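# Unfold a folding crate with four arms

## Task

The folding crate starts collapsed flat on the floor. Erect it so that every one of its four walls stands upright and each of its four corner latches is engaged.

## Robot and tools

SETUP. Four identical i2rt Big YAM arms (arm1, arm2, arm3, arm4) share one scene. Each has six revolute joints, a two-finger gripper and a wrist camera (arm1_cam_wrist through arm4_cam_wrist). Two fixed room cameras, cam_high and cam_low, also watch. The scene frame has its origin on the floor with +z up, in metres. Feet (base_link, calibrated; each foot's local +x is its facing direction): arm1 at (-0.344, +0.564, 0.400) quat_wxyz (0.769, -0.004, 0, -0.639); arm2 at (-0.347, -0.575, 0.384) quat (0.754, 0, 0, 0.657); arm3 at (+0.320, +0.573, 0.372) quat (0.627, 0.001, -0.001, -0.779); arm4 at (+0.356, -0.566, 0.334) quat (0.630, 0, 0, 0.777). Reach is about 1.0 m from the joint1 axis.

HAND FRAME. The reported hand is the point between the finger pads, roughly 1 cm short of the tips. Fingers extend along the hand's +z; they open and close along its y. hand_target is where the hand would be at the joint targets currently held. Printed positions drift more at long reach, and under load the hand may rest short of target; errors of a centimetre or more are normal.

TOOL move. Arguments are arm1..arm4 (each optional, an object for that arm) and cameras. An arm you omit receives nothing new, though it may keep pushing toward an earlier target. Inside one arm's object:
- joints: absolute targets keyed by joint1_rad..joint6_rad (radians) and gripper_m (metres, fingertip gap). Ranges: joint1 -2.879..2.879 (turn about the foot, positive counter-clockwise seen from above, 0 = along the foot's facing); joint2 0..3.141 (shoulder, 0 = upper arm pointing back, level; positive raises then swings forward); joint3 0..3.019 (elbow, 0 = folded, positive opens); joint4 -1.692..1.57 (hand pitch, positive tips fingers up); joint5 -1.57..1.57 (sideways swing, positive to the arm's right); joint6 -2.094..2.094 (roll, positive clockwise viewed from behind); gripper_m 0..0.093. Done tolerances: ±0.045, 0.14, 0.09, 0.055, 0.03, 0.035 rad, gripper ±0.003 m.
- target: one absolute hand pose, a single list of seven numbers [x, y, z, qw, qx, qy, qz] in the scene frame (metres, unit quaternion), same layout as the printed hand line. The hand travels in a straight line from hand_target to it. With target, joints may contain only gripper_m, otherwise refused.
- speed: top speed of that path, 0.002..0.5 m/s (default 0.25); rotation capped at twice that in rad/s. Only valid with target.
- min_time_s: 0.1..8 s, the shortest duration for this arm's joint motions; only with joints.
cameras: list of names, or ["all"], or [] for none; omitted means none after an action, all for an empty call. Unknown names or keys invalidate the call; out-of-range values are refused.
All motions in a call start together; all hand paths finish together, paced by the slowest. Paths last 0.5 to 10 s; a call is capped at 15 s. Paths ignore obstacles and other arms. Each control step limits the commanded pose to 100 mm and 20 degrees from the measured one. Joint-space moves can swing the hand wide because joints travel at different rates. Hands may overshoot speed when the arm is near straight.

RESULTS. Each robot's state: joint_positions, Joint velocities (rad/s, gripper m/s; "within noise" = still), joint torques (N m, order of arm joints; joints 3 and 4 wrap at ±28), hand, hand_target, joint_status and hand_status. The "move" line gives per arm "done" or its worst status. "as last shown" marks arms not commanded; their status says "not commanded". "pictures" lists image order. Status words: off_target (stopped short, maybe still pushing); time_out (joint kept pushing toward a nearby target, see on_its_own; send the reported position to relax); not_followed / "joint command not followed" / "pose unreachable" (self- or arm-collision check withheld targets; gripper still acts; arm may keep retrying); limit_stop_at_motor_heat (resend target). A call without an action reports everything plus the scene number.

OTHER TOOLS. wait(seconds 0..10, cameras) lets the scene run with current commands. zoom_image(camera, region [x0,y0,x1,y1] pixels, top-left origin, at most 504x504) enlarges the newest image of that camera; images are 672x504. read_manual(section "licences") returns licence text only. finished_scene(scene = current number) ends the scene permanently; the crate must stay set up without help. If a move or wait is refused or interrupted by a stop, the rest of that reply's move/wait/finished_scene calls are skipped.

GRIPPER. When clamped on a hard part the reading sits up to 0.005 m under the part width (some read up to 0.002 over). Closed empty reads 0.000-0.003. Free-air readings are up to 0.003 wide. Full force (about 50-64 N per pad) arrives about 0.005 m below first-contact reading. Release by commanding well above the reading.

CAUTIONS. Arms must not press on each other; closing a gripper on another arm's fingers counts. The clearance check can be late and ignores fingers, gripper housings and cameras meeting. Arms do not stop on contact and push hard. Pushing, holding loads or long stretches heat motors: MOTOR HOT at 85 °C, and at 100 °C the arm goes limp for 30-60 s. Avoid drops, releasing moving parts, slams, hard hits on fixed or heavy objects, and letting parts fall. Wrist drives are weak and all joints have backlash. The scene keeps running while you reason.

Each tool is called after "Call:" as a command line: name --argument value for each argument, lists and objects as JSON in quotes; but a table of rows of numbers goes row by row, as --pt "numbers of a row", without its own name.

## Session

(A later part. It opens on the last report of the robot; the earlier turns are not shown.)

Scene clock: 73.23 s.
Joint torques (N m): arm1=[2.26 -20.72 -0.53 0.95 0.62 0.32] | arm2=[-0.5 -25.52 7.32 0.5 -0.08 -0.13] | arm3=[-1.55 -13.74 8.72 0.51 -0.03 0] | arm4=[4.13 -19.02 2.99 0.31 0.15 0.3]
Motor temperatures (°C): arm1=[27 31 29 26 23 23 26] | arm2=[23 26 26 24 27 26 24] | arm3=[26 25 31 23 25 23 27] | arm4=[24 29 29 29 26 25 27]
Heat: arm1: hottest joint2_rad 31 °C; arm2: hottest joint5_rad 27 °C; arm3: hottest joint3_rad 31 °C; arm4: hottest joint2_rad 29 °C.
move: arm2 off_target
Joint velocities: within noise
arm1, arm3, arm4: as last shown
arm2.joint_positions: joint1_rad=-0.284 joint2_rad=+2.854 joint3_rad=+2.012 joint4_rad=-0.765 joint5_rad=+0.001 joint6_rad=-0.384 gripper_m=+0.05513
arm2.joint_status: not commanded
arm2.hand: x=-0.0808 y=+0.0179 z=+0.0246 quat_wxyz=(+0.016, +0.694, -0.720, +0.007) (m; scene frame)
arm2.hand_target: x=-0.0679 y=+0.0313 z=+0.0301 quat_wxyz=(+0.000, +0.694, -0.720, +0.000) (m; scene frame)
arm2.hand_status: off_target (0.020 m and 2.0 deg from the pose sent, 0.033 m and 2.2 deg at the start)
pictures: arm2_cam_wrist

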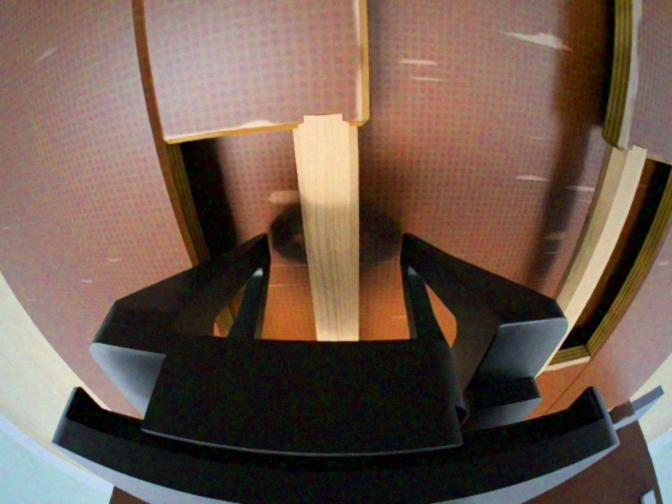

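Call:
move --arm2 '{"joints": {"gripper_m": 0.008}}'

Call:
move --arm2 '{"target": [-0.1024, 0.033, 0.126, -0.12064, 0.68421, -0.70851, 0.12493], "speed": 0.18}'

Call:
move --arm2 '{"target": [-0.1473, 0.0346, 0.187, -0.22619, 0.65691, -0.68024, 0.23423], "speed": 0.18}'

Call:
move --arm2 '{"target": [-0.1993, 0.0354, 0.232, -0.31, 0.62174, -0.64383, 0.32101], "speed": 0.18}'

Call:
move --arm2 '{"target": [-0.2504, 0.0362, 0.252, -0.34738, 0.60168, -0.62306, 0.35972], "speed": 0.15}' --arm3 '{"target": [0.0226, 0.0007, 0.12, 0, 0.71944, 0.69476, 0], "speed": 0.15}' --cameras '["arm3_cam_wrist", "cam_high"]'

Scene clock: 75.83 s.
Joint torques (N m): arm1=[1.96 -20.72 -0.49 0.96 0.6 0.32] | arm2=[-0.85 -25.58 7.32 0.53 0.07 0.12] | arm3=[-1.49 -13.86 8.64 0.51 0.01 -0.04] | arm4=[4.13 -19.08 2.97 0.31 0.15 0.3]
Motor temperatures (°C): arm1=[27 31 28 26 23 23 26] | arm2=[23 26 26 24 27 26 24] | arm3=[26 25 31 23 25 23 27] | arm4=[24 29 29 29 26 25 27]
Heat: arm1: hottest joint2_rad 31 °C; arm2: hottest joint5_rad 27 °C; arm3: hottest joint3_rad 31 °C; arm4: hottest joint2_rad 29 °C.
move: arm2 off_target
Joint velocities: within noise
arm1.joint_positions: joint1_rad=+0.853 joint2_rad=+2.306 joint3_rad=+0.805 joint4_rad=+0.609 joint5_rad=+0.873 joint6_rad=-0.811 gripper_m=+0.01679
arm1.joint_status: not commanded
arm1.hand: x=-0.0084 y=+0.2096 z=+0.2402 quat_wxyz=(+0.014, -0.019, -0.864, +0.503) (m; scene frame)
arm1.hand_target: x=-0.0064 y=+0.2219 z=+0.2468 quat_wxyz=(+0.009, -0.015, -0.865, +0.501) (m; scene frame)
arm1.hand_status: not commanded
arm2.joint_positions: joint1_rad=-0.286 joint2_rad=+2.854 joint3_rad=+2.012 joint4_rad=-0.766 joint5_rad=-0.010 joint6_rad=-0.415 gripper_m=+0.01750
arm2.joint_status: gripper_m off_target (ended at +0.01753, target +0.00800)
arm2.hand: x=-0.0817 y=+0.0180 z=+0.0246 quat_wxyz=(+0.019, +0.705, -0.709, +0.002) (m; scene frame)
arm2.hand_target: x=-0.0685 y=+0.0313 z=+0.0301 quat_wxyz=(+0.001, +0.697, -0.717, -0.003) (m; scene frame)
arm2.hand_status: not commanded
arm3, arm4: as last shown
pictures: none

Scene clock: 77.47 s.
Joint torques (N m): arm1=[1.26 -20.95 -0.06 1.11 0.48 0.28] | arm2=[2.26 -29.92 3.74 -0.34 0.56 0.56] | arm3=[-1.61 -13.92 8.66 0.53 -0.01 0.02] | arm4=[4.13 -19.02 2.99 0.31 0.15 0.29]
Motor temperatures (°C): arm1=[27 31 28 26 23 23 26] | arm2=[23 26 26 24 27 26 24] | arm3=[26 25 31 23 25 23 27] | arm4=[24 30 29 29 26 25 27]
Heat: arm1: hottest joint2_rad 31 °C; arm2: hottest joint5_rad 27 °C; arm3: hottest joint3_rad 31 °C; arm4: hottest joint2_rad 30 °C.
move: arm2 off_target
Joint velocities: within noise
arm1.joint_positions: joint1_rad=+0.861 joint2_rad=+2.304 joint3_rad=+0.801 joint4_rad=+0.607 joint5_rad=+0.876 joint6_rad=-0.804 gripper_m=+0.01679
arm1.joint_status: not commanded
arm1.hand: x=-0.0080 y=+0.2131 z=+0.2404 quat_wxyz=(+0.013, -0.019, -0.864, +0.503) (m; scene frame)
arm1.hand_target: x=-0.0062 y=+0.2215 z=+0.2466 quat_wxyz=(+0.009, -0.016, -0.866, +0.500) (m; scene frame)
arm1.hand_status: not commanded
arm2.joint_positions: joint1_rad=-0.186 joint2_rad=+2.665 joint3_rad=+1.762 joint4_rad=-0.596 joint5_rad=+0.327 joint6_rad=-0.326 gripper_m=+0.01750
arm2.joint_status: not commanded
arm2.hand: x=-0.0894 y=+0.0170 z=+0.0902 quat_wxyz=(-0.105, +0.694, -0.700, +0.130) (m; scene frame)
arm2.hand_target: x=-0.0997 y=+0.0346 z=+0.1236 quat_wxyz=(-0.123, +0.684, -0.709, +0.123) (m; scene frame)
arm2.hand_status: off_target (0.041 m and 2.5 deg from the pose sent, 0.105 m and 21.5 deg at the start)
arm3, arm4: as last shown
pictures: none

Scene clock: 78.97 s.
Joint torques (N m): arm1=[1.03 -20.42 0.17 1.01 0.43 0.23] | arm2=[3.84 -28.51 4.31 -0.66 0.35 0.65] | arm3=[-1.67 -13.33 8.64 0.51 0.01 -0.05] | arm4=[4.07 -19.08 2.99 0.36 0.14 0.29]
Motor temperatures (°C): arm1=[27 31 28 26 23 23 26] | arm2=[23 27 26 24 27 26 25] | arm3=[26 25 31 23 25 23 27] | arm4=[24 30 28 29 26 25 27]
Heat: arm1: hottest joint2_rad 31 °C; arm2: hottest joint2_rad 27 °C; arm3: hottest joint3_rad 31 °C; arm4: hottest joint2_rad 30 °C.
move: arm2 off_target
Joint velocities: within noise
arm1.joint_positions: joint1_rad=+0.867 joint2_rad=+2.303 joint3_rad=+0.796 joint4_rad=+0.606 joint5_rad=+0.878 joint6_rad=-0.799 gripper_m=+0.01679
arm1.joint_status: not commanded
arm1.hand: x=-0.0080 y=+0.2162 z=+0.2404 quat_wxyz=(+0.013, -0.018, -0.865, +0.502) (m; scene frame)
arm1.hand_target: x=-0.0062 y=+0.2218 z=+0.2463 quat_wxyz=(+0.009, -0.015, -0.866, +0.500) (m; scene frame)
arm1.hand_status: not commanded
arm2.joint_positions: joint1_rad=-0.057 joint2_rad=+2.553 joint3_rad=+1.645 joint4_rad=-0.588 joint5_rad=+0.659 joint6_rad=-0.203 gripper_m=+0.01750
arm2.joint_status: not commanded
arm2.hand: x=-0.1214 y=+0.0181 z=+0.1566 quat_wxyz=(-0.209, +0.663, -0.674, +0.250) (m; scene frame)
arm2.hand_target: x=-0.1463 y=+0.0354 z=+0.1854 quat_wxyz=(-0.226, +0.658, -0.679, +0.234) (m; scene frame)
arm2.hand_status: off_target (0.043 m and 2.9 deg from the pose sent, 0.114 m and 19.0 deg at the start)
arm3: as last shown
arm4.joint_positions: joint1_rad=+0.809 joint2_rad=+2.157 joint3_rad=+0.903 joint4_rad=+0.368 joint5_rad=+0.875 joint6_rad=-0.832 gripper_m=+0.01525
arm4.joint_status: not commanded
arm4.hand: x=-0.0194 y=-0.1764 z=+0.2359 quat_wxyz=(-0.501, +0.865, -0.023, +0.021) (m; scene frame)
arm4.hand_target: x=-0.0287 y=-0.1897 z=+0.2459 quat_wxyz=(-0.500, +0.866, -0.013, +0.011) (m; scene frame)
arm4.hand_status: not commanded
pictures: none

Scene clock: 80.57 s.
Joint torques (N m): arm1=[0.56 -20.37 0.4 1.09 0.36 0.26] | arm2=[3.84 -27.4 5.18 -0.85 0.01 0.56] | arm3=[-1.49 -13.51 8.83 0.58 -0.01 -0.04] | arm4=[4.01 -19.02 2.99 0.4 0.11 0.29]
Motor temperatures (°C): arm1=[27 32 28 26 23 23 26] | arm2=[23 27 26 24 27 26 25] | arm3=[26 25 31 23 25 23 27] | arm4=[24 30 28 29 26 25 27]
Heat: arm1: hottest joint2_rad 32 °C; arm2: hottest joint2_rad 27 °C; arm3: hottest joint3_rad 31 °C; arm4: hottest joint2_rad 30 °C.
move: arm2 off_target
Joint velocities: within noise
arm1.joint_positions: joint1_rad=+0.869 joint2_rad=+2.303 joint3_rad=+0.795 joint4_rad=+0.606 joint5_rad=+0.879 joint6_rad=-0.799 gripper_m=+0.01679
arm1.joint_status: not commanded
arm1.hand: x=-0.0083 y=+0.2170 z=+0.2403 quat_wxyz=(+0.014, -0.017, -0.864, +0.502) (m; scene frame)
arm1.hand_target: x=-0.0064 y=+0.2225 z=+0.2462 quat_wxyz=(+0.009, -0.014, -0.866, +0.500) (m; scene frame)
arm1.hand_status: not commanded
arm2.joint_positions: joint1_rad=+0.080 joint2_rad=+2.522 joint3_rad=+1.633 joint4_rad=-0.725 joint5_rad=+0.946 joint6_rad=-0.010 gripper_m=+0.01750
arm2.joint_status: not commanded
arm2.hand: x=-0.1710 y=+0.0185 z=+0.2070 quat_wxyz=(-0.297, +0.622, -0.637, +0.346) (m; scene frame)
arm2.hand_target: x=-0.1969 y=+0.0355 z=+0.2320 quat_wxyz=(-0.312, +0.621, -0.642, +0.324) (m; scene frame)
arm2.hand_status: off_target (0.041 m and 3.3 deg from the pose sent, 0.110 m and 15.4 deg at the start)
arm3: as last shown
arm4.joint_positions: joint1_rad=+0.809 joint2_rad=+2.157 joint3_rad=+0.903 joint4_rad=+0.367 joint5_rad=+0.876 joint6_rad=-0.831 gripper_m=+0.01525
arm4.joint_status: not commanded
arm4.hand: x=-0.0190 y=-0.1764 z=+0.2359 quat_wxyz=(-0.501, +0.865, -0.023, +0.022) (m; scene frame)
arm4.hand_target: x=-0.0282 y=-0.1894 z=+0.2458 quat_wxyz=(-0.500, +0.866, -0.014, +0.011) (m; scene frame)
arm4.hand_status: not commanded
pictures: none

Scene clock: 83.33 s.
Joint torques (N m): arm1=[0.56 -20.72 0.34 1.13 0.37 0.23] | arm2=[3.25 -25.29 6.71 -0.92 0.24 0.48] | arm3=[-1.44 -17.79 7.6 -0.03 -0.06 0.01] | arm4=[4.01 -19.02 2.99 0.4 0.11 0.29]
Motor temperatures (°C): arm1=[27 32 28 26 23 23 26] | arm2=[23 27 26 24 27 26 25] | arm3=[26 25 31 23 25 23 27] | arm4=[24 30 28 29 26 25 27]
Heat: arm1: hottest joint2_rad 32 °C; arm2: hottest joint2_rad 27 °C; arm3: hottest joint3_rad 31 °C; arm4: hottest joint2_rad 30 °C.
move: arm2 off_target; arm3 off_target
Joint velocities: within noise
arm1: as last shown
arm1.hand_target: x=-0.0062 y=+0.2225 z=+0.2462 quat_wxyz=(+0.009, -0.014, -0.866, +0.500) (m; scene frame)
arm2.joint_positions: joint1_rad=+0.185 joint2_rad=+2.522 joint3_rad=+1.680 joint4_rad=-0.952 joint5_rad=+1.035 joint6_rad=+0.202 gripper_m=+0.01739
arm2.joint_status: not commanded
arm2.hand: x=-0.2255 y=+0.0196 z=+0.2356 quat_wxyz=(-0.329, +0.604, -0.620, +0.378) (m; scene frame)
arm2.hand_target: x=-0.2500 y=+0.0359 z=+0.2508 quat_wxyz=(-0.345, +0.603, -0.625, +0.357) (m; scene frame)
arm2.hand_status: off_target (0.034 m and 3.0 deg from the pose sent, 0.093 m and 6.6 deg at the start)
arm3.joint_positions: joint1_rad=-0.255 joint2_rad=+2.550 joint3_rad=+1.736 joint4_rad=-0.754 joint5_rad=+0.003 joint6_rad=-0.436 gripper_m=+0.05513
arm3.joint_status: not commanded
arm3.hand: x=+0.0318 y=+0.0063 z=+0.1301 quat_wxyz=(+0.000, -0.719, -0.695, +0.000) (m; scene frame)
arm3.hand_target: x=+0.0250 y=+0.0033 z=+0.1193 quat_wxyz=(-0.001, -0.719, -0.695, -0.001) (m; scene frame)
arm3.hand_status: off_target (0.015 m and 0.1 deg from the pose sent, 0.282 m and 1.0 deg at the start)
arm4.joint_positions: joint1_rad=+0.810 joint2_rad=+2.157 joint3_rad=+0.903 joint4_rad=+0.367 joint5_rad=+0.876 joint6_rad=-0.831 gripper_m=+0.01525
arm4.joint_status: not commanded
arm4.hand: x=-0.0196 y=-0.1770 z=+0.2359 quat_wxyz=(-0.501, +0.865, -0.023, +0.021) (m; scene frame)
arm4.hand_target: x=-0.0287 y=-0.1899 z=+0.2458 quat_wxyz=(-0.500, +0.866, -0.013, +0.010) (m; scene frame)
arm4.hand_status: not commanded
pictures: arm3_cam_wrist, cam_high

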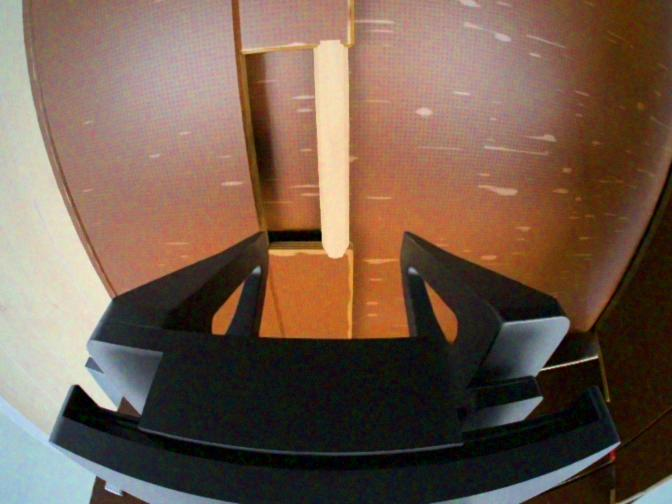

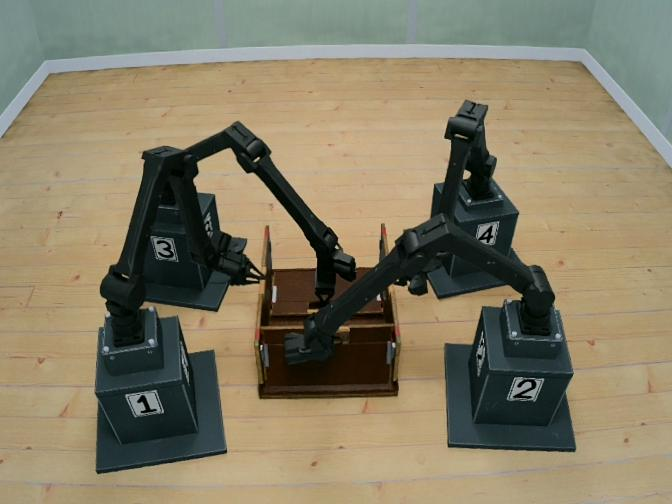

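Call:
move --arm2 '{"target": [-0.2914, 0.0368, 0.256, -0.34738, 0.60168, -0.62306, 0.35972], "speed": 0.1}' --arm3 '{"target": [0.025, 0.0026, 0.014, 0, 0.71944, 0.69476, 0], "speed": 0.12}' --cameras '["arm3_cam_wrist"]'

Scene clock: 90.00 s.
Joint torques (N m): arm1=[1.14 -20.13 0.43 0.91 0.37 0.24] | arm2=[5.07 -25.11 6.87 -1.09 0 0.49] | arm3=[-0.79 -17.79 7.23 0.75 0.04 -0.02] | arm4=[3.84 -18.96 3.12 0.42 0.07 0.3]
Motor temperatures (°C): arm1=[27 32 28 26 23 23 26] | arm2=[23 27 26 24 27 26 25] | arm3=[26 25 31 23 25 23 27] | arm4=[24 30 28 29 26 25 27]
Heat: arm1: hottest joint2_rad 32 °C; arm2: hottest joint2_rad 27 °C; arm3: hottest joint3_rad 31 °C; arm4: hottest joint2_rad 30 °C.
move: arm2 off_target; arm3 off_target
Joint velocities: within noise
arm1: as last shown
arm1.hand_target: x=-0.0061 y=+0.2225 z=+0.2462 quat_wxyz=(+0.009, -0.014, -0.866, +0.500) (m; scene frame)
arm2.joint_positions: joint1_rad=+0.233 joint2_rad=+2.539 joint3_rad=+1.729 joint4_rad=-1.090 joint5_rad=+1.038 joint6_rad=+0.315 gripper_m=+0.01704
arm2.joint_status: not commanded
arm2.hand: x=-0.2532 y=+0.0200 z=+0.2432 quat_wxyz=(-0.332, +0.599, -0.617, +0.387) (m; scene frame)
arm2.hand_target: x=-0.2903 y=+0.0363 z=+0.2574 quat_wxyz=(-0.350, +0.602, -0.620, +0.360) (m; scene frame)
arm2.hand_status: off_target (0.044 m and 3.7 deg from the pose sent, 0.071 m and 3.0 deg at the start)
arm3.joint_positions: joint1_rad=-0.251 joint2_rad=+2.765 joint3_rad=+1.877 joint4_rad=-0.682 joint5_rad=+0.003 joint6_rad=-0.436 gripper_m=+0.05511
arm3.joint_status: not commanded
arm3.hand: x=+0.0323 y=+0.0025 z=+0.0329 quat_wxyz=(+0.000, -0.718, -0.696, +0.000) (m; scene frame)
arm3.hand_target: x=+0.0278 y=+0.0033 z=+0.0150 quat_wxyz=(+0.000, -0.718, -0.696, +0.000) (m; scene frame)
arm3.hand_status: off_target (0.020 m and 0.2 deg from the pose sent, 0.116 m and 0.1 deg at the start)
arm4.joint_positions: joint1_rad=+0.812 joint2_rad=+2.157 joint3_rad=+0.902 joint4_rad=+0.367 joint5_rad=+0.876 joint6_rad=-0.829 gripper_m=+0.01525
arm4.joint_status: not commanded
arm4.hand: x=-0.0195 y=-0.1780 z=+0.2356 quat_wxyz=(-0.501, +0.865, -0.022, +0.021) (m; scene frame)
arm4.hand_target: x=-0.0286 y=-0.1897 z=+0.2454 quat_wxyz=(-0.500, +0.866, -0.014, +0.010) (m; scene frame)
arm4.hand_status: not commanded
pictures: arm3_cam_wrist

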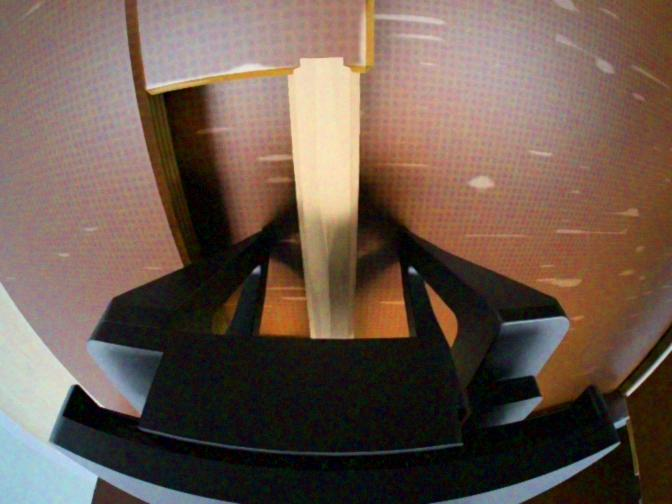

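Call:
move --arm3 '{"joints": {"gripper_m": 0.008}}' --arm2 '{"target": [-0.3143, 0.0376, 0.258, -0.34738, 0.60168, -0.62306, 0.35972], "speed": 0.08}'

Call:
move --arm3 '{"target": [0.0466, 0.002, 0.124, -0.12493, 0.70851, 0.68421, -0.12064], "speed": 0.18}'

Call:
move --arm3 '{"target": [0.0916, 0.0005, 0.185, -0.23423, 0.68024, 0.65691, -0.22619], "speed": 0.18}' --arm2 '{"target": [-0.3343, 0.0383, 0.258, -0.34738, 0.60168, -0.62306, 0.35972], "speed": 0.08}'

Call:
move --arm3 '{"target": [0.1436, -0.0014, 0.229, -0.32101, 0.64383, 0.62174, -0.31], "speed": 0.18}'

Call:
move --arm3 '{"target": [0.1946, -0.0031, 0.249, -0.35972, 0.62306, 0.60168, -0.34738], "speed": 0.15}' --cameras '["cam_high", "cam_low"]'

Scene clock: 93.90 s.
Joint torques (N m): arm1=[0.62 -21.07 0.28 0.92 0.35 0.21] | arm2=[4.89 -25.35 7.24 -0.73 -0.41 0.46] | arm3=[-1.14 -17.79 7.1 0.81 0.14 0.1] | arm4=[3.78 -18.96 3.11 0.43 0.04 0.3]
Motor temperatures (°C): arm1=[27 32 28 26 23 23 26] | arm2=[23 27 26 24 27 26 25] | arm3=[26 26 31 23 25 23 27] | arm4=[24 29 28 29 26 25 27]
Heat: arm1: hottest joint2_rad 32 °C; arm2: hottest joint2_rad 27 °C; arm3: hottest joint3_rad 31 °C; arm4: hottest joint2_rad 29 °C.
move: arm2 off_target; arm3 off_target
Joint velocities: within noise
arm1: as last shown
arm2.joint_positions: joint1_rad=+0.270 joint2_rad=+2.552 joint3_rad=+1.762 joint4_rad=-1.171 joint5_rad=+1.027 joint6_rad=+0.384 gripper_m=+0.01696
arm2.joint_status: not commanded
arm2.hand: x=-0.2758 y=+0.0204 z=+0.2462 quat_wxyz=(-0.332, +0.599, -0.617, +0.388) (m; scene frame)
arm2.hand_target: x=-0.3134 y=+0.0366 z=+0.2580 quat_wxyz=(-0.347, +0.602, -0.623, +0.359) (m; scene frame)
arm2.hand_status: off_target (0.044 m and 3.8 deg from the pose sent, 0.065 m and 3.7 deg at the start)
arm3.joint_positions: joint1_rad=-0.253 joint2_rad=+2.765 joint3_rad=+1.877 joint4_rad=-0.684 joint5_rad=-0.008 joint6_rad=-0.456 gripper_m=+0.01638
arm3.joint_status: gripper_m off_target (ended at +0.01641, target +0.00800)
arm3.hand: x=+0.0332 y=+0.0024 z=+0.0329 quat_wxyz=(-0.004, -0.712, -0.703, -0.003) (m; scene frame)
arm3.hand_target: x=+0.0280 y=+0.0027 z=+0.0153 quat_wxyz=(-0.004, -0.716, -0.698, -0.001) (m; scene frame)
arm3.hand_status: not commanded
arm4.joint_positions: joint1_rad=+0.812 joint2_rad=+2.157 joint3_rad=+0.902 joint4_rad=+0.367 joint5_rad=+0.878 joint6_rad=-0.828 gripper_m=+0.01525
arm4.joint_status: not commanded
arm4.hand: x=-0.0193 y=-0.1779 z=+0.2357 quat_wxyz=(-0.502, +0.865, -0.023, +0.021) (m; scene frame)
arm4.hand_target: x=-0.0283 y=-0.1894 z=+0.2454 quat_wxyz=(-0.500, +0.866, -0.015, +0.010) (m; scene frame)
arm4.hand_status: not commanded
pictures: none

Scene clock: 95.57 s.
Joint torques (N m): arm1=[0.85 -20.37 0.31 1.01 0.32 0.22] | arm2=[4.84 -25.23 7.28 -0.87 -0.41 0.49] | arm3=[0.5 -22.12 2.97 -0.02 0.63 0.28] | arm4=[3.78 -18.9 3.12 0.42 0.04 0.29]
Motor temperatures (°C): arm1=[27 32 28 26 23 23 26] | arm2=[23 28 26 24 27 26 25] | arm3=[26 26 31 23 25 23 27] | arm4=[24 29 28 29 26 25 27]
Heat: arm1: hottest joint2_rad 32 °C; arm2: hottest joint2_rad 28 °C; arm3: hottest joint3_rad 31 °C; arm4: hottest joint2_rad 29 °C.
move: arm3 off_target
Joint velocities: within noise
arm1, arm2, arm4: as last shown
arm2.hand_target: x=-0.3134 y=+0.0366 z=+0.2580 quat_wxyz=(-0.347, +0.603, -0.623, +0.359) (m; scene frame)
arm3.joint_positions: joint1_rad=-0.150 joint2_rad=+2.572 joint3_rad=+1.638 joint4_rad=-0.523 joint5_rad=+0.325 joint6_rad=-0.361 gripper_m=+0.01638
arm3.joint_status: not commanded
arm3.hand: x=+0.0429 y=+0.0038 z=+0.1039 quat_wxyz=(+0.124, -0.705, -0.689, +0.116) (m; scene frame)
arm3.hand_target: x=+0.0483 y=-0.0016 z=+0.1228 quat_wxyz=(+0.124, -0.706, -0.686, +0.124) (m; scene frame)
arm3.hand_status: off_target (0.021 m and 0.8 deg from the pose sent, 0.092 m and 20.6 deg at the start)
pictures: none

Scene clock: 97.13 s.
Joint torques (N m): arm1=[0.67 -20.31 0.38 1.07 0.39 0.22] | arm2=[5.66 -25.52 7.56 -0.9 -0.71 0.45] | arm3=[1.26 -21.66 3.15 -0.27 0.77 0.33] | arm4=[3.78 -18.9 3.12 0.42 0.04 0.3]
Motor temperatures (°C): arm1=[27 32 28 26 23 23 26] | arm2=[23 28 26 24 27 26 25] | arm3=[26 26 31 23 26 23 27] | arm4=[24 29 28 29 26 25 28]
Heat: arm1: hottest joint2_rad 32 °C; arm2: hottest joint2_rad 28 °C; arm3: hottest joint3_rad 31 °C; arm4: hottest joint2_rad 29 °C.
move: arm2 off_target; arm3 off_target
Joint velocities: within noise
arm1, arm4: as last shown
arm2.joint_positions: joint1_rad=+0.293 joint2_rad=+2.568 joint3_rad=+1.792 joint4_rad=-1.236 joint5_rad=+1.022 joint6_rad=+0.439 gripper_m=+0.01696
arm2.joint_status: not commanded
arm2.hand: x=-0.2897 y=+0.0202 z=+0.2467 quat_wxyz=(-0.333, +0.596, -0.616, +0.392) (m; scene frame)
arm2.hand_target: x=-0.3340 y=+0.0362 z=+0.2579 quat_wxyz=(-0.347, +0.603, -0.622, +0.359) (m; scene frame)
arm2.hand_status: off_target (0.049 m and 4.2 deg from the pose sent, 0.062 m and 3.8 deg at the start)
arm3.joint_positions: joint1_rad=-0.021 joint2_rad=+2.457 joint3_rad=+1.510 joint4_rad=-0.486 joint5_rad=+0.647 joint6_rad=-0.241 gripper_m=+0.01638
arm3.joint_status: not commanded
arm3.hand: x=+0.0751 y=+0.0045 z=+0.1676 quat_wxyz=(+0.236, -0.683, -0.655, +0.220) (m; scene frame)
arm3.hand_target: x=+0.0857 y=+0.0020 z=+0.1841 quat_wxyz=(+0.236, -0.683, -0.654, +0.225) (m; scene frame)
arm3.hand_status: off_target (0.024 m and 0.9 deg from the pose sent, 0.095 m and 18.5 deg at the start)
pictures: none

Scene clock: 98.60 s.
Joint torques (N m): arm1=[0.79 -20.01 0.27 1.05 0.35 0.2] | arm2=[5.71 -25.35 7.49 -0.84 -0.71 0.46] | arm3=[1.73 -21.13 4.11 -0.91 0.33 0.24] | arm4=[3.84 -18.9 3.12 0.42 0.04 0.3]
Motor temperatures (°C): arm1=[27 32 28 26 23 23 26] | arm2=[23 28 26 24 27 26 25] | arm3=[26 26 31 23 26 23 27] | arm4=[24 29 28 29 26 25 28]
Heat: arm1: hottest joint2_rad 32 °C; arm2: hottest joint2_rad 28 °C; arm3: hottest joint3_rad 31 °C; arm4: hottest joint2_rad 29 °C.
move: arm3 off_target
Joint velocities: within noise
arm1, arm2, arm4: as last shown
arm3.joint_positions: joint1_rad=+0.118 joint2_rad=+2.421 joint3_rad=+1.480 joint4_rad=-0.584 joint5_rad=+0.937 joint6_rad=-0.062 gripper_m=+0.01638
arm3.joint_status: not commanded
arm3.hand: x=+0.1240 y=+0.0060 z=+0.2145 quat_wxyz=(+0.330, -0.649, -0.613, +0.307) (m; scene frame)
arm3.hand_target: x=+0.1425 y=-0.0014 z=+0.2284 quat_wxyz=(+0.323, -0.643, -0.622, +0.310) (m; scene frame)
arm3.hand_status: off_target (0.025 m and 1.6 deg from the pose sent, 0.092 m and 15.4 deg at the start)
pictures: none

Scene clock: 100.07 s.
Joint torques (N m): arm1=[0.67 -20.13 0.28 1.03 0.35 0.21] | arm2=[5.71 -25.29 7.49 -0.84 -0.71 0.46] | arm3=[1.73 -19.31 5.49 -1.33 0.31 0.19] | arm4=[3.78 -18.9 3.12 0.42 0.04 0.3]
Motor temperatures (°C): arm1=[27 32 28 26 23 23 26] | arm2=[23 28 27 24 27 26 25] | arm3=[26 26 31 23 26 23 27] | arm4=[24 29 28 29 26 25 28]
Heat: arm1: hottest joint2_rad 32 °C; arm2: hottest joint2_rad 28 °C; arm3: hottest joint3_rad 31 °C; arm4: hottest joint2_rad 29 °C.
move: arm3 off_target
Joint velocities: within noise
arm1.joint_positions: joint1_rad=+0.869 joint2_rad=+2.303 joint3_rad=+0.795 joint4_rad=+0.606 joint5_rad=+0.881 joint6_rad=-0.799 gripper_m=+0.01679
arm1.joint_status: not commanded
arm1.hand: x=-0.0085 y=+0.2170 z=+0.2405 quat_wxyz=(+0.014, -0.017, -0.864, +0.503) (m; scene frame)
arm1.hand_target: x=-0.0063 y=+0.2224 z=+0.2464 quat_wxyz=(+0.010, -0.014, -0.866, +0.500) (m; scene frame)
arm1.hand_status: not commanded
arm2, arm4: as last shown
arm3.joint_positions: joint1_rad=+0.227 joint2_rad=+2.420 joint3_rad=+1.510 joint4_rad=-0.787 joint5_rad=+1.056 joint6_rad=+0.148 gripper_m=+0.01636
arm3.joint_status: not commanded
arm3.hand: x=+0.1754 y=+0.0062 z=+0.2409 quat_wxyz=(+0.366, -0.630, -0.591, +0.347) (m; scene frame)
arm3.hand_target: x=+0.1932 y=-0.0032 z=+0.2494 quat_wxyz=(+0.360, -0.623, -0.601, +0.347) (m; scene frame)
arm3.hand_status: off_target (0.023 m and 1.6 deg from the pose sent, 0.079 m and 6.6 deg at the start)
pictures: cam_high, cam_low

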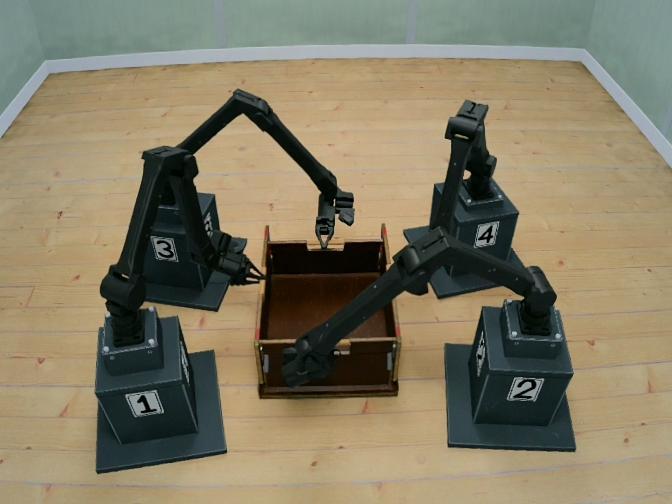

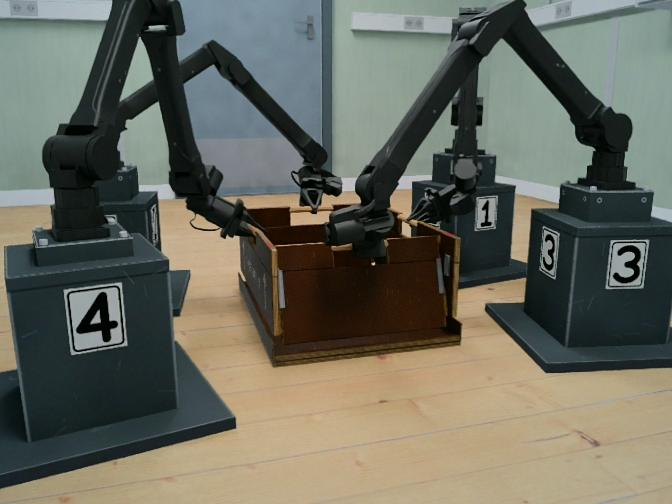

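Call:
move --arm3 '{"target": [0.2405, -0.0047, 0.254, -0.35972, 0.62306, 0.60168, -0.34738], "speed": 0.1}'

Call:
move --arm3 '{"target": [0.2665, -0.0067, 0.257, -0.35972, 0.62306, 0.60168, -0.34738], "speed": 0.08}' --arm2 '{"target": [-0.354, 0.0388, 0.257, -0.34738, 0.60168, -0.62306, 0.35972], "speed": 0.08}'

Call:
move --arm3 '{"target": [0.2884, -0.0085, 0.256, -0.35972, 0.62306, 0.60168, -0.34738], "speed": 0.08}' --cameras '["cam_high", "cam_low"]'

Scene clock: 103.33 s.
Joint torques (N m): arm1=[0.32 -20.42 0.16 0.94 0.32 0.26] | arm2=[5.13 -25.35 7.43 -0.75 -0.67 0.41] | arm3=[3.55 -19.25 6.41 -2 0.32 0.33] | arm4=[3.78 -18.9 3.19 0.46 0.04 0.28]
Motor temperatures (°C): arm1=[27 32 28 26 23 23 26] | arm2=[23 28 27 24 27 26 25] | arm3=[26 26 31 23 26 23 27] | arm4=[24 29 27 29 26 25 28]
Heat: arm1: hottest joint2_rad 32 °C; arm2: hottest joint2_rad 28 °C; arm3: hottest joint3_rad 31 °C; arm4: hottest joint2_rad 29 °C.
move: arm3 off_target
Joint velocities: within noise
arm1.joint_positions: joint1_rad=+0.869 joint2_rad=+2.303 joint3_rad=+0.795 joint4_rad=+0.606 joint5_rad=+0.881 joint6_rad=-0.797 gripper_m=+0.01679
arm1.joint_status: not commanded
arm1.hand: x=-0.0085 y=+0.2170 z=+0.2405 quat_wxyz=(+0.014, -0.018, -0.864, +0.503) (m; scene frame)
arm1.hand_target: x=-0.0063 y=+0.2224 z=+0.2464 quat_wxyz=(+0.009, -0.015, -0.866, +0.500) (m; scene frame)
arm1.hand_status: not commanded
arm2.joint_positions: joint1_rad=+0.299 joint2_rad=+2.568 joint3_rad=+1.794 joint4_rad=-1.239 joint5_rad=+1.022 joint6_rad=+0.442 gripper_m=+0.01696
arm2.joint_status: not commanded
arm2.hand: x=-0.2934 y=+0.0207 z=+0.2472 quat_wxyz=(-0.334, +0.597, -0.615, +0.391) (m; scene frame)
arm2.hand_target: x=-0.3338 y=+0.0366 z=+0.2585 quat_wxyz=(-0.347, +0.603, -0.622, +0.359) (m; scene frame)
arm2.hand_status: not commanded
arm3.joint_positions: joint1_rad=+0.285 joint2_rad=+2.427 joint3_rad=+1.555 joint4_rad=-0.942 joint5_rad=+1.042 joint6_rad=+0.282 gripper_m=+0.01588
arm3.joint_status: not commanded
arm3.hand: x=+0.2094 y=+0.0054 z=+0.2488 quat_wxyz=(+0.368, -0.632, -0.589, +0.344) (m; scene frame)
arm3.hand_target: x=+0.2397 y=-0.0046 z=+0.2542 quat_wxyz=(+0.360, -0.622, -0.601, +0.349) (m; scene frame)
arm3.hand_status: off_target (0.033 m and 2.1 deg from the pose sent, 0.067 m and 1.6 deg at the start)
arm4.joint_positions: joint1_rad=+0.814 joint2_rad=+2.157 joint3_rad=+0.900 joint4_rad=+0.367 joint5_rad=+0.878 joint6_rad=-0.828 gripper_m=+0.01525
arm4.joint_status: not commanded
arm4.hand: x=-0.0192 y=-0.1789 z=+0.2354 quat_wxyz=(-0.501, +0.865, -0.022, +0.021) (m; scene frame)
arm4.hand_target: x=-0.0283 y=-0.1898 z=+0.2452 quat_wxyz=(-0.500, +0.866, -0.014, +0.010) (m; scene frame)
arm4.hand_status: not commanded
pictures: none

Scene clock: 104.50 s.
Joint torques (N m): arm1=[0.26 -20.54 0.24 0.96 0.35 0.21] | arm2=[7.71 -25.52 7.71 -0.94 -1.09 0.54] | arm3=[3.78 -19.02 6.72 -1.84 0.11 0.26] | arm4=[3.72 -18.9 3.21 0.46 0.04 0.29]
Motor temperatures (°C): arm1=[27 32 28 26 23 23 26] | arm2=[23 28 27 24 27 26 25] | arm3=[26 27 31 23 26 23 27] | arm4=[24 29 27 29 26 25 28]
Heat: arm1: hottest joint2_rad 32 °C; arm2: hottest joint2_rad 28 °C; arm3: hottest joint3_rad 31 °C; arm4: hottest joint2_rad 29 °C.
move: arm2 off_target; arm3 off_target
Joint velocities: within noise
arm1.joint_positions: joint1_rad=+0.870 joint2_rad=+2.303 joint3_rad=+0.795 joint4_rad=+0.606 joint5_rad=+0.881 joint6_rad=-0.797 gripper_m=+0.01679
arm1.joint_status: not commanded
arm1.hand: x=-0.0080 y=+0.2175 z=+0.2405 quat_wxyz=(+0.013, -0.017, -0.864, +0.503) (m; scene frame)
arm1.hand_target: x=-0.0057 y=+0.2229 z=+0.2464 quat_wxyz=(+0.009, -0.014, -0.866, +0.500) (m; scene frame)
arm1.hand_status: not commanded
arm2.joint_positions: joint1_rad=+0.299 joint2_rad=+2.584 joint3_rad=+1.822 joint4_rad=-1.286 joint5_rad=+1.018 joint6_rad=+0.476 gripper_m=+0.01696
arm2.joint_status: not commanded
arm2.hand: x=-0.2938 y=+0.0206 z=+0.2471 quat_wxyz=(-0.330, +0.592, -0.618, +0.397) (m; scene frame)
arm2.hand_target: x=-0.3524 y=+0.0356 z=+0.2570 quat_wxyz=(-0.347, +0.603, -0.623, +0.358) (m; scene frame)
arm2.hand_status: off_target (0.064 m and 4.9 deg from the pose sent, 0.064 m and 4.0 deg at the start)
arm3.joint_positions: joint1_rad=+0.327 joint2_rad=+2.443 joint3_rad=+1.590 joint4_rad=-1.040 joint5_rad=+1.031 joint6_rad=+0.371 gripper_m=+0.01586
arm3.joint_status: not commanded
arm3.hand: x=+0.2335 y=+0.0052 z=+0.2507 quat_wxyz=(+0.370, -0.633, -0.587, +0.343) (m; scene frame)
arm3.hand_target: x=+0.2660 y=-0.0059 z=+0.2570 quat_wxyz=(+0.359, -0.623, -0.602, +0.347) (m; scene frame)
arm3.hand_status: off_target (0.036 m and 2.4 deg from the pose sent, 0.059 m and 2.1 deg at the start)
arm4: as last shown
pictures: none

Scene clock: 105.60 s.
Joint torques (N m): arm1=[0.26 -20.07 0.21 1.28 0.33 0.22] | arm2=[7.65 -25.35 7.66 -0.94 -1.08 0.57] | arm3=[4.78 -19.31 7.19 -2.13 -0.23 0.27] | arm4=[3.72 -18.84 3.21 0.46 0.04 0.28]
Motor temperatures (°C): arm1=[27 32 28 26 23 23 26] | arm2=[24 28 27 24 27 26 25] | arm3=[26 27 31 23 26 23 27] | arm4=[24 29 27 29 26 25 28]
Heat: arm1: hottest joint2_rad 32 °C; arm2: hottest joint2_rad 28 °C; arm3: hottest joint3_rad 31 °C; arm4: hottest joint2_rad 29 °C.
move: arm3 off_target
Joint velocities: within noise
arm1.joint_positions: joint1_rad=+0.869 joint2_rad=+2.303 joint3_rad=+0.795 joint4_rad=+0.606 joint5_rad=+0.881 joint6_rad=-0.797 gripper_m=+0.01679
arm1.joint_status: not commanded
arm1.hand: x=-0.0085 y=+0.2170 z=+0.2405 quat_wxyz=(+0.014, -0.018, -0.864, +0.503) (m; scene frame)
arm1.hand_target: x=-0.0063 y=+0.2224 z=+0.2464 quat_wxyz=(+0.009, -0.015, -0.866, +0.500) (m; scene frame)
arm1.hand_status: not commanded
arm2, arm4: as last shown
arm3.joint_positions: joint1_rad=+0.345 joint2_rad=+2.463 joint3_rad=+1.621 joint4_rad=-1.109 joint5_rad=+1.037 joint6_rad=+0.431 gripper_m=+0.01586
arm3.joint_status: not commanded
arm3.hand: x=+0.2433 y=+0.0054 z=+0.2509 quat_wxyz=(+0.378, -0.632, -0.582, +0.346) (m; scene frame)
arm3.hand_target: x=+0.2862 y=-0.0073 z=+0.2573 quat_wxyz=(+0.361, -0.620, -0.601, +0.351) (m; scene frame)
arm3.hand_status: off_target (0.048 m and 3.3 deg from the pose sent, 0.057 m and 2.4 deg at the start)
pictures: cam_high, cam_low

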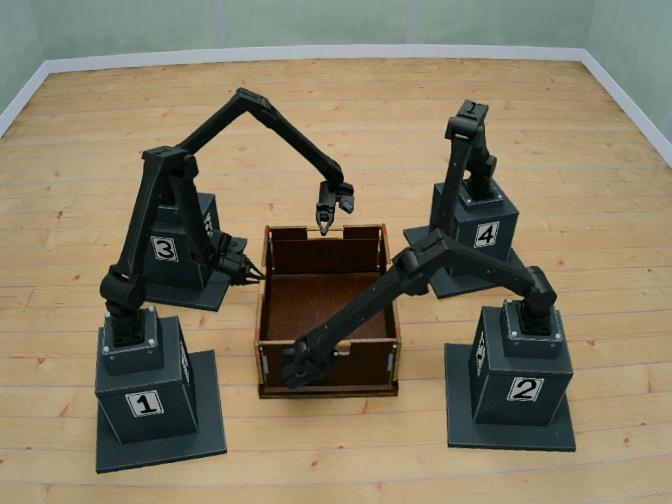

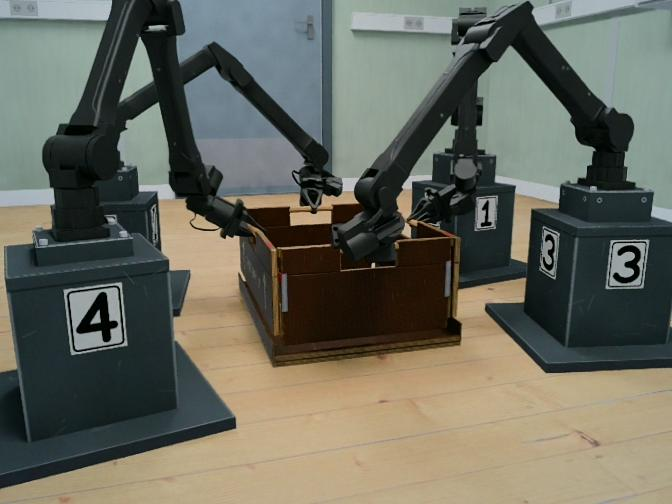

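Call:
move --arm3 '{"target": [0.3084, -0.0095, 0.256, -0.35972, 0.62306, 0.60168, -0.34738], "speed": 0.08}' --arm2 '{"target": [-0.374, 0.0393, 0.257, -0.34738, 0.60168, -0.62306, 0.35972], "speed": 0.08}' --cameras '["cam_high", "cam_low"]'

Call:
zoom_image --camera "cam_high" --region '[250, 210, 420, 410]'

Call:
zoom_image --camera "cam_low" --region '[220, 190, 470, 370]'

Scene clock: 108.57 s.
Joint torques (N m): arm1=[1.08 -19.72 0.28 0.92 0.33 0.24] | arm2=[10.17 -25.29 7.83 -0.98 -1.36 0.7] | arm3=[7.47 -19.25 7.19 -2.28 -0.61 0.41] | arm4=[3.72 -18.84 3.19 0.44 0.04 0.28]
Motor temperatures (°C): arm1=[27 32 28 26 23 23 26] | arm2=[24 28 27 24 27 26 25] | arm3=[26 27 31 23 26 23 28] | arm4=[24 29 27 29 26 25 28]
Heat: arm1: hottest joint2_rad 32 °C; arm2: hottest joint2_rad 28 °C; arm3: hottest joint3_rad 31 °C; arm4: hottest joint2_rad 29 °C.
move: arm2 off_target; arm3 off_target
Joint velocities: within noise
arm1, arm4: as last shown
arm2.joint_positions: joint1_rad=+0.299 joint2_rad=+2.599 joint3_rad=+1.852 joint4_rad=-1.335 joint5_rad=+1.010 joint6_rad=+0.507 gripper_m=+0.01696
arm2.joint_status: not commanded
arm2.hand: x=-0.2946 y=+0.0212 z=+0.2475 quat_wxyz=(-0.325, +0.587, -0.622, +0.403) (m; scene frame)
arm2.hand_target: x=-0.3711 y=+0.0350 z=+0.2576 quat_wxyz=(-0.346, +0.604, -0.622, +0.357) (m; scene frame)
arm2.hand_status: off_target (0.082 m and 5.8 deg from the pose sent, 0.083 m and 4.9 deg at the start)
arm3.joint_positions: joint1_rad=+0.345 joint2_rad=+2.476 joint3_rad=+1.647 joint4_rad=-1.159 joint5_rad=+1.028 joint6_rad=+0.464 gripper_m=+0.01586
arm3.joint_status: not commanded
arm3.hand: x=+0.2440 y=+0.0058 z=+0.2505 quat_wxyz=(+0.385, -0.636, -0.577, +0.339) (m; scene frame)
arm3.hand_target: x=+0.3059 y=-0.0063 z=+0.2558 quat_wxyz=(+0.359, -0.622, -0.603, +0.348) (m; scene frame)
arm3.hand_status: off_target (0.066 m and 4.3 deg from the pose sent, 0.067 m and 3.3 deg at the start)
pictures: cam_high, cam_low

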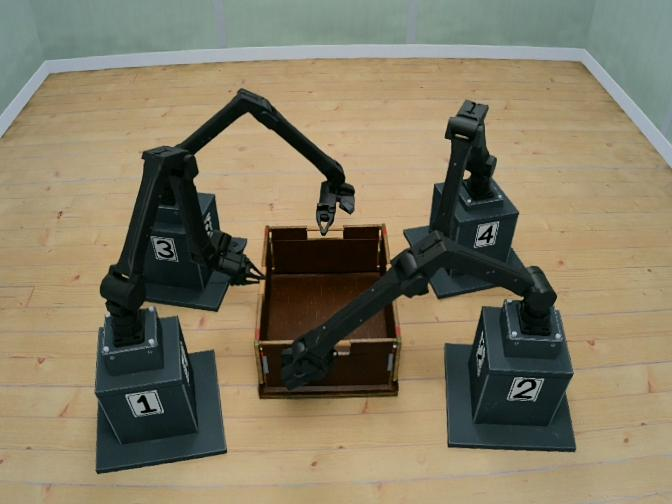

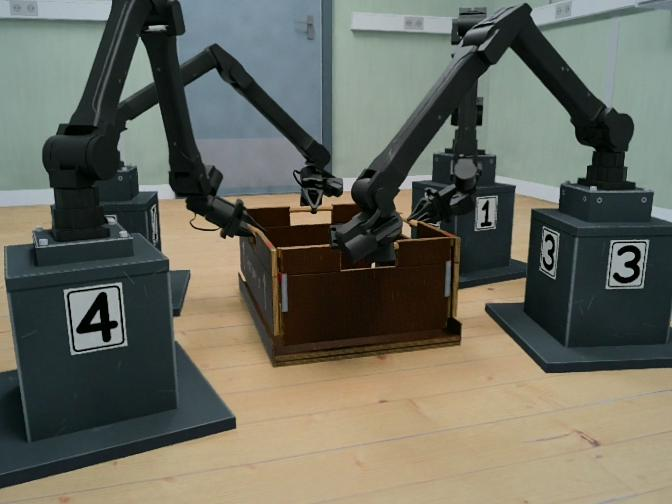

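Scaled by 2.520 from the camera's 672x504 image, which has a finer 960x720 frame.

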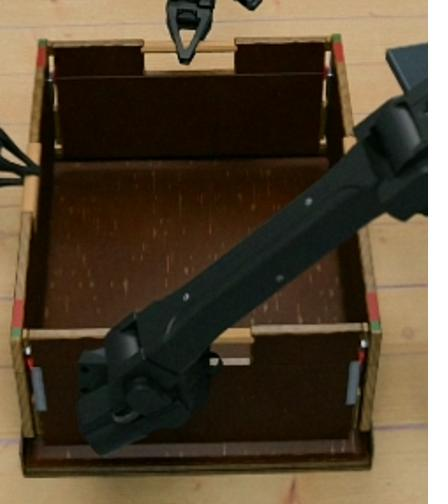

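Scaled by 2.016 from the camera's 672x504 image, which has a finer 960x720 frame.

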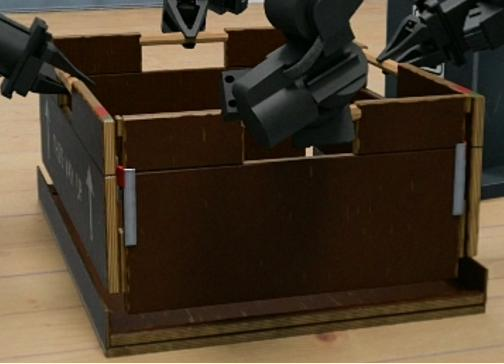

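Call:
zoom_image --camera "cam_low" --region '[255, 225, 315, 305]'

Call:
zoom_image --camera "cam_high" --region '[250, 325, 330, 405]'

Call:
zoom_image --camera "cam_high" --region '[255, 215, 405, 275]'

Call:
zoom_image --camera "cam_high" --region '[360, 315, 420, 405]'

Call:
zoom_image --camera "cam_low" --region '[410, 215, 470, 335]'

Scaled by 6.300 from the camera's 672x504 image, which has a finer 960x720 frame.

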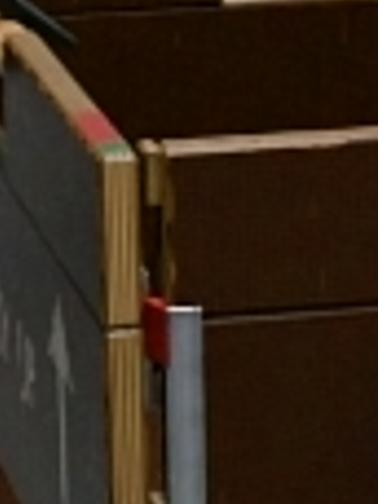

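Scaled by 6.300 from the camera's 672x504 image, which has a finer 960x720 frame.

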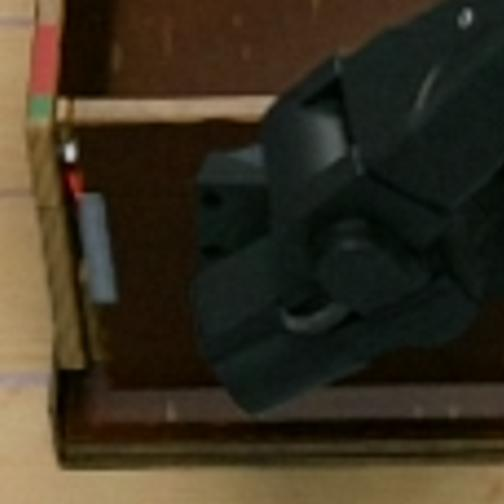

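Scaled by 3.360 from the camera's 672x504 image, which has a finer 960x720 frame.

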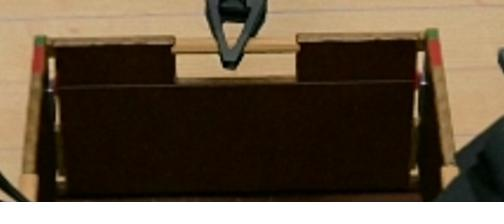

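Scaled by 5.600 from the camera's 672x504 image, which has a finer 960x720 frame.

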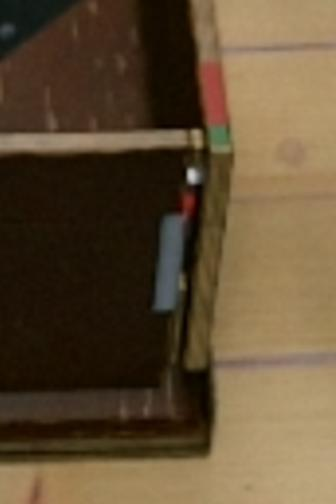

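Scaled by 4.200 from the camera's 672x504 image, which has a finer 960x720 frame.

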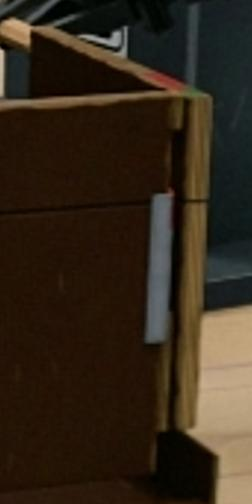

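Call:
move --arm3 '{"target": [0.192, -0.004, 0.256, -0.35972, 0.62306, 0.60168, -0.34738], "speed": 0.15}' --arm2 '{"target": [-0.24, 0.0365, 0.257, -0.34738, 0.60168, -0.62306, 0.35972], "speed": 0.15}' --cameras '["cam_high"]'

Call:
zoom_image --camera "cam_high" --region '[250, 210, 420, 410]'

Scene clock: 114.73 s.
Joint torques (N m): arm1=[0.5 -20.19 0.38 1.05 0.32 0.21] | arm2=[-6.59 -25 5.65 1.42 0.67 -0.5] | arm3=[-6.12 -19.08 4.72 1.66 0.96 -0.81] | arm4=[3.72 -18.84 3.19 0.46 0.04 0.28]
Motor temperatures (°C): arm1=[27 32 28 26 23 23 26] | arm2=[24 29 27 24 28 26 25] | arm3=[26 27 31 23 26 23 28] | arm4=[24 29 27 29 26 25 28]
Heat: arm1: hottest joint2_rad 32 °C; arm2: hottest joint2_rad 29 °C; arm3: hottest joint3_rad 31 °C; arm4: hottest joint2_rad 29 °C.
move: arm2 off_target; arm3 off_target
Joint velocities: within noise
arm1, arm4: as last shown
arm2.joint_positions: joint1_rad=+0.293 joint2_rad=+2.504 joint3_rad=+1.673 joint4_rad=-1.016 joint5_rad=+1.028 joint6_rad=+0.283 gripper_m=+0.01696
arm2.joint_status: not commanded
arm2.hand: x=-0.2891 y=+0.0204 z=+0.2460 quat_wxyz=(-0.347, +0.621, -0.602, +0.363) (m; scene frame)
arm2.hand_target: x=-0.2475 y=+0.0317 z=+0.2565 quat_wxyz=(-0.345, +0.603, -0.623, +0.360) (m; scene frame)
arm2.hand_status: off_target (0.053 m and 3.3 deg from the pose sent, 0.057 m and 5.8 deg at the start)
arm3.joint_positions: joint1_rad=+0.336 joint2_rad=+2.407 joint3_rad=+1.524 joint4_rad=-0.905 joint5_rad=+1.029 joint6_rad=+0.276 gripper_m=+0.01586
arm3.joint_status: not commanded
arm3.hand: x=+0.2390 y=+0.0040 z=+0.2500 quat_wxyz=(+0.349, -0.623, -0.604, +0.354) (m; scene frame)
arm3.hand_target: x=+0.1998 y=-0.0009 z=+0.2558 quat_wxyz=(+0.361, -0.624, -0.602, +0.344) (m; scene frame)
arm3.hand_status: off_target (0.048 m and 1.5 deg from the pose sent, 0.053 m and 4.3 deg at the start)
pictures: cam_high

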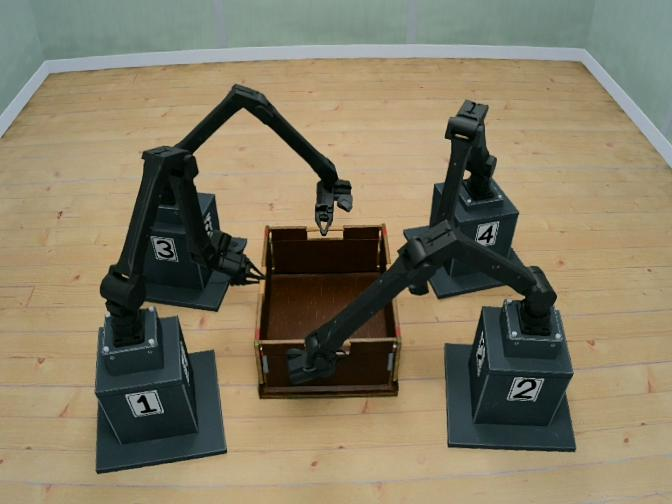

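Scaled by 2.520 from the camera's 672x504 image, which has a finer 960x720 frame.

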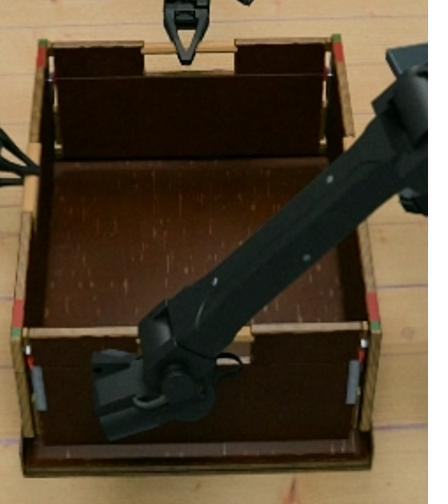

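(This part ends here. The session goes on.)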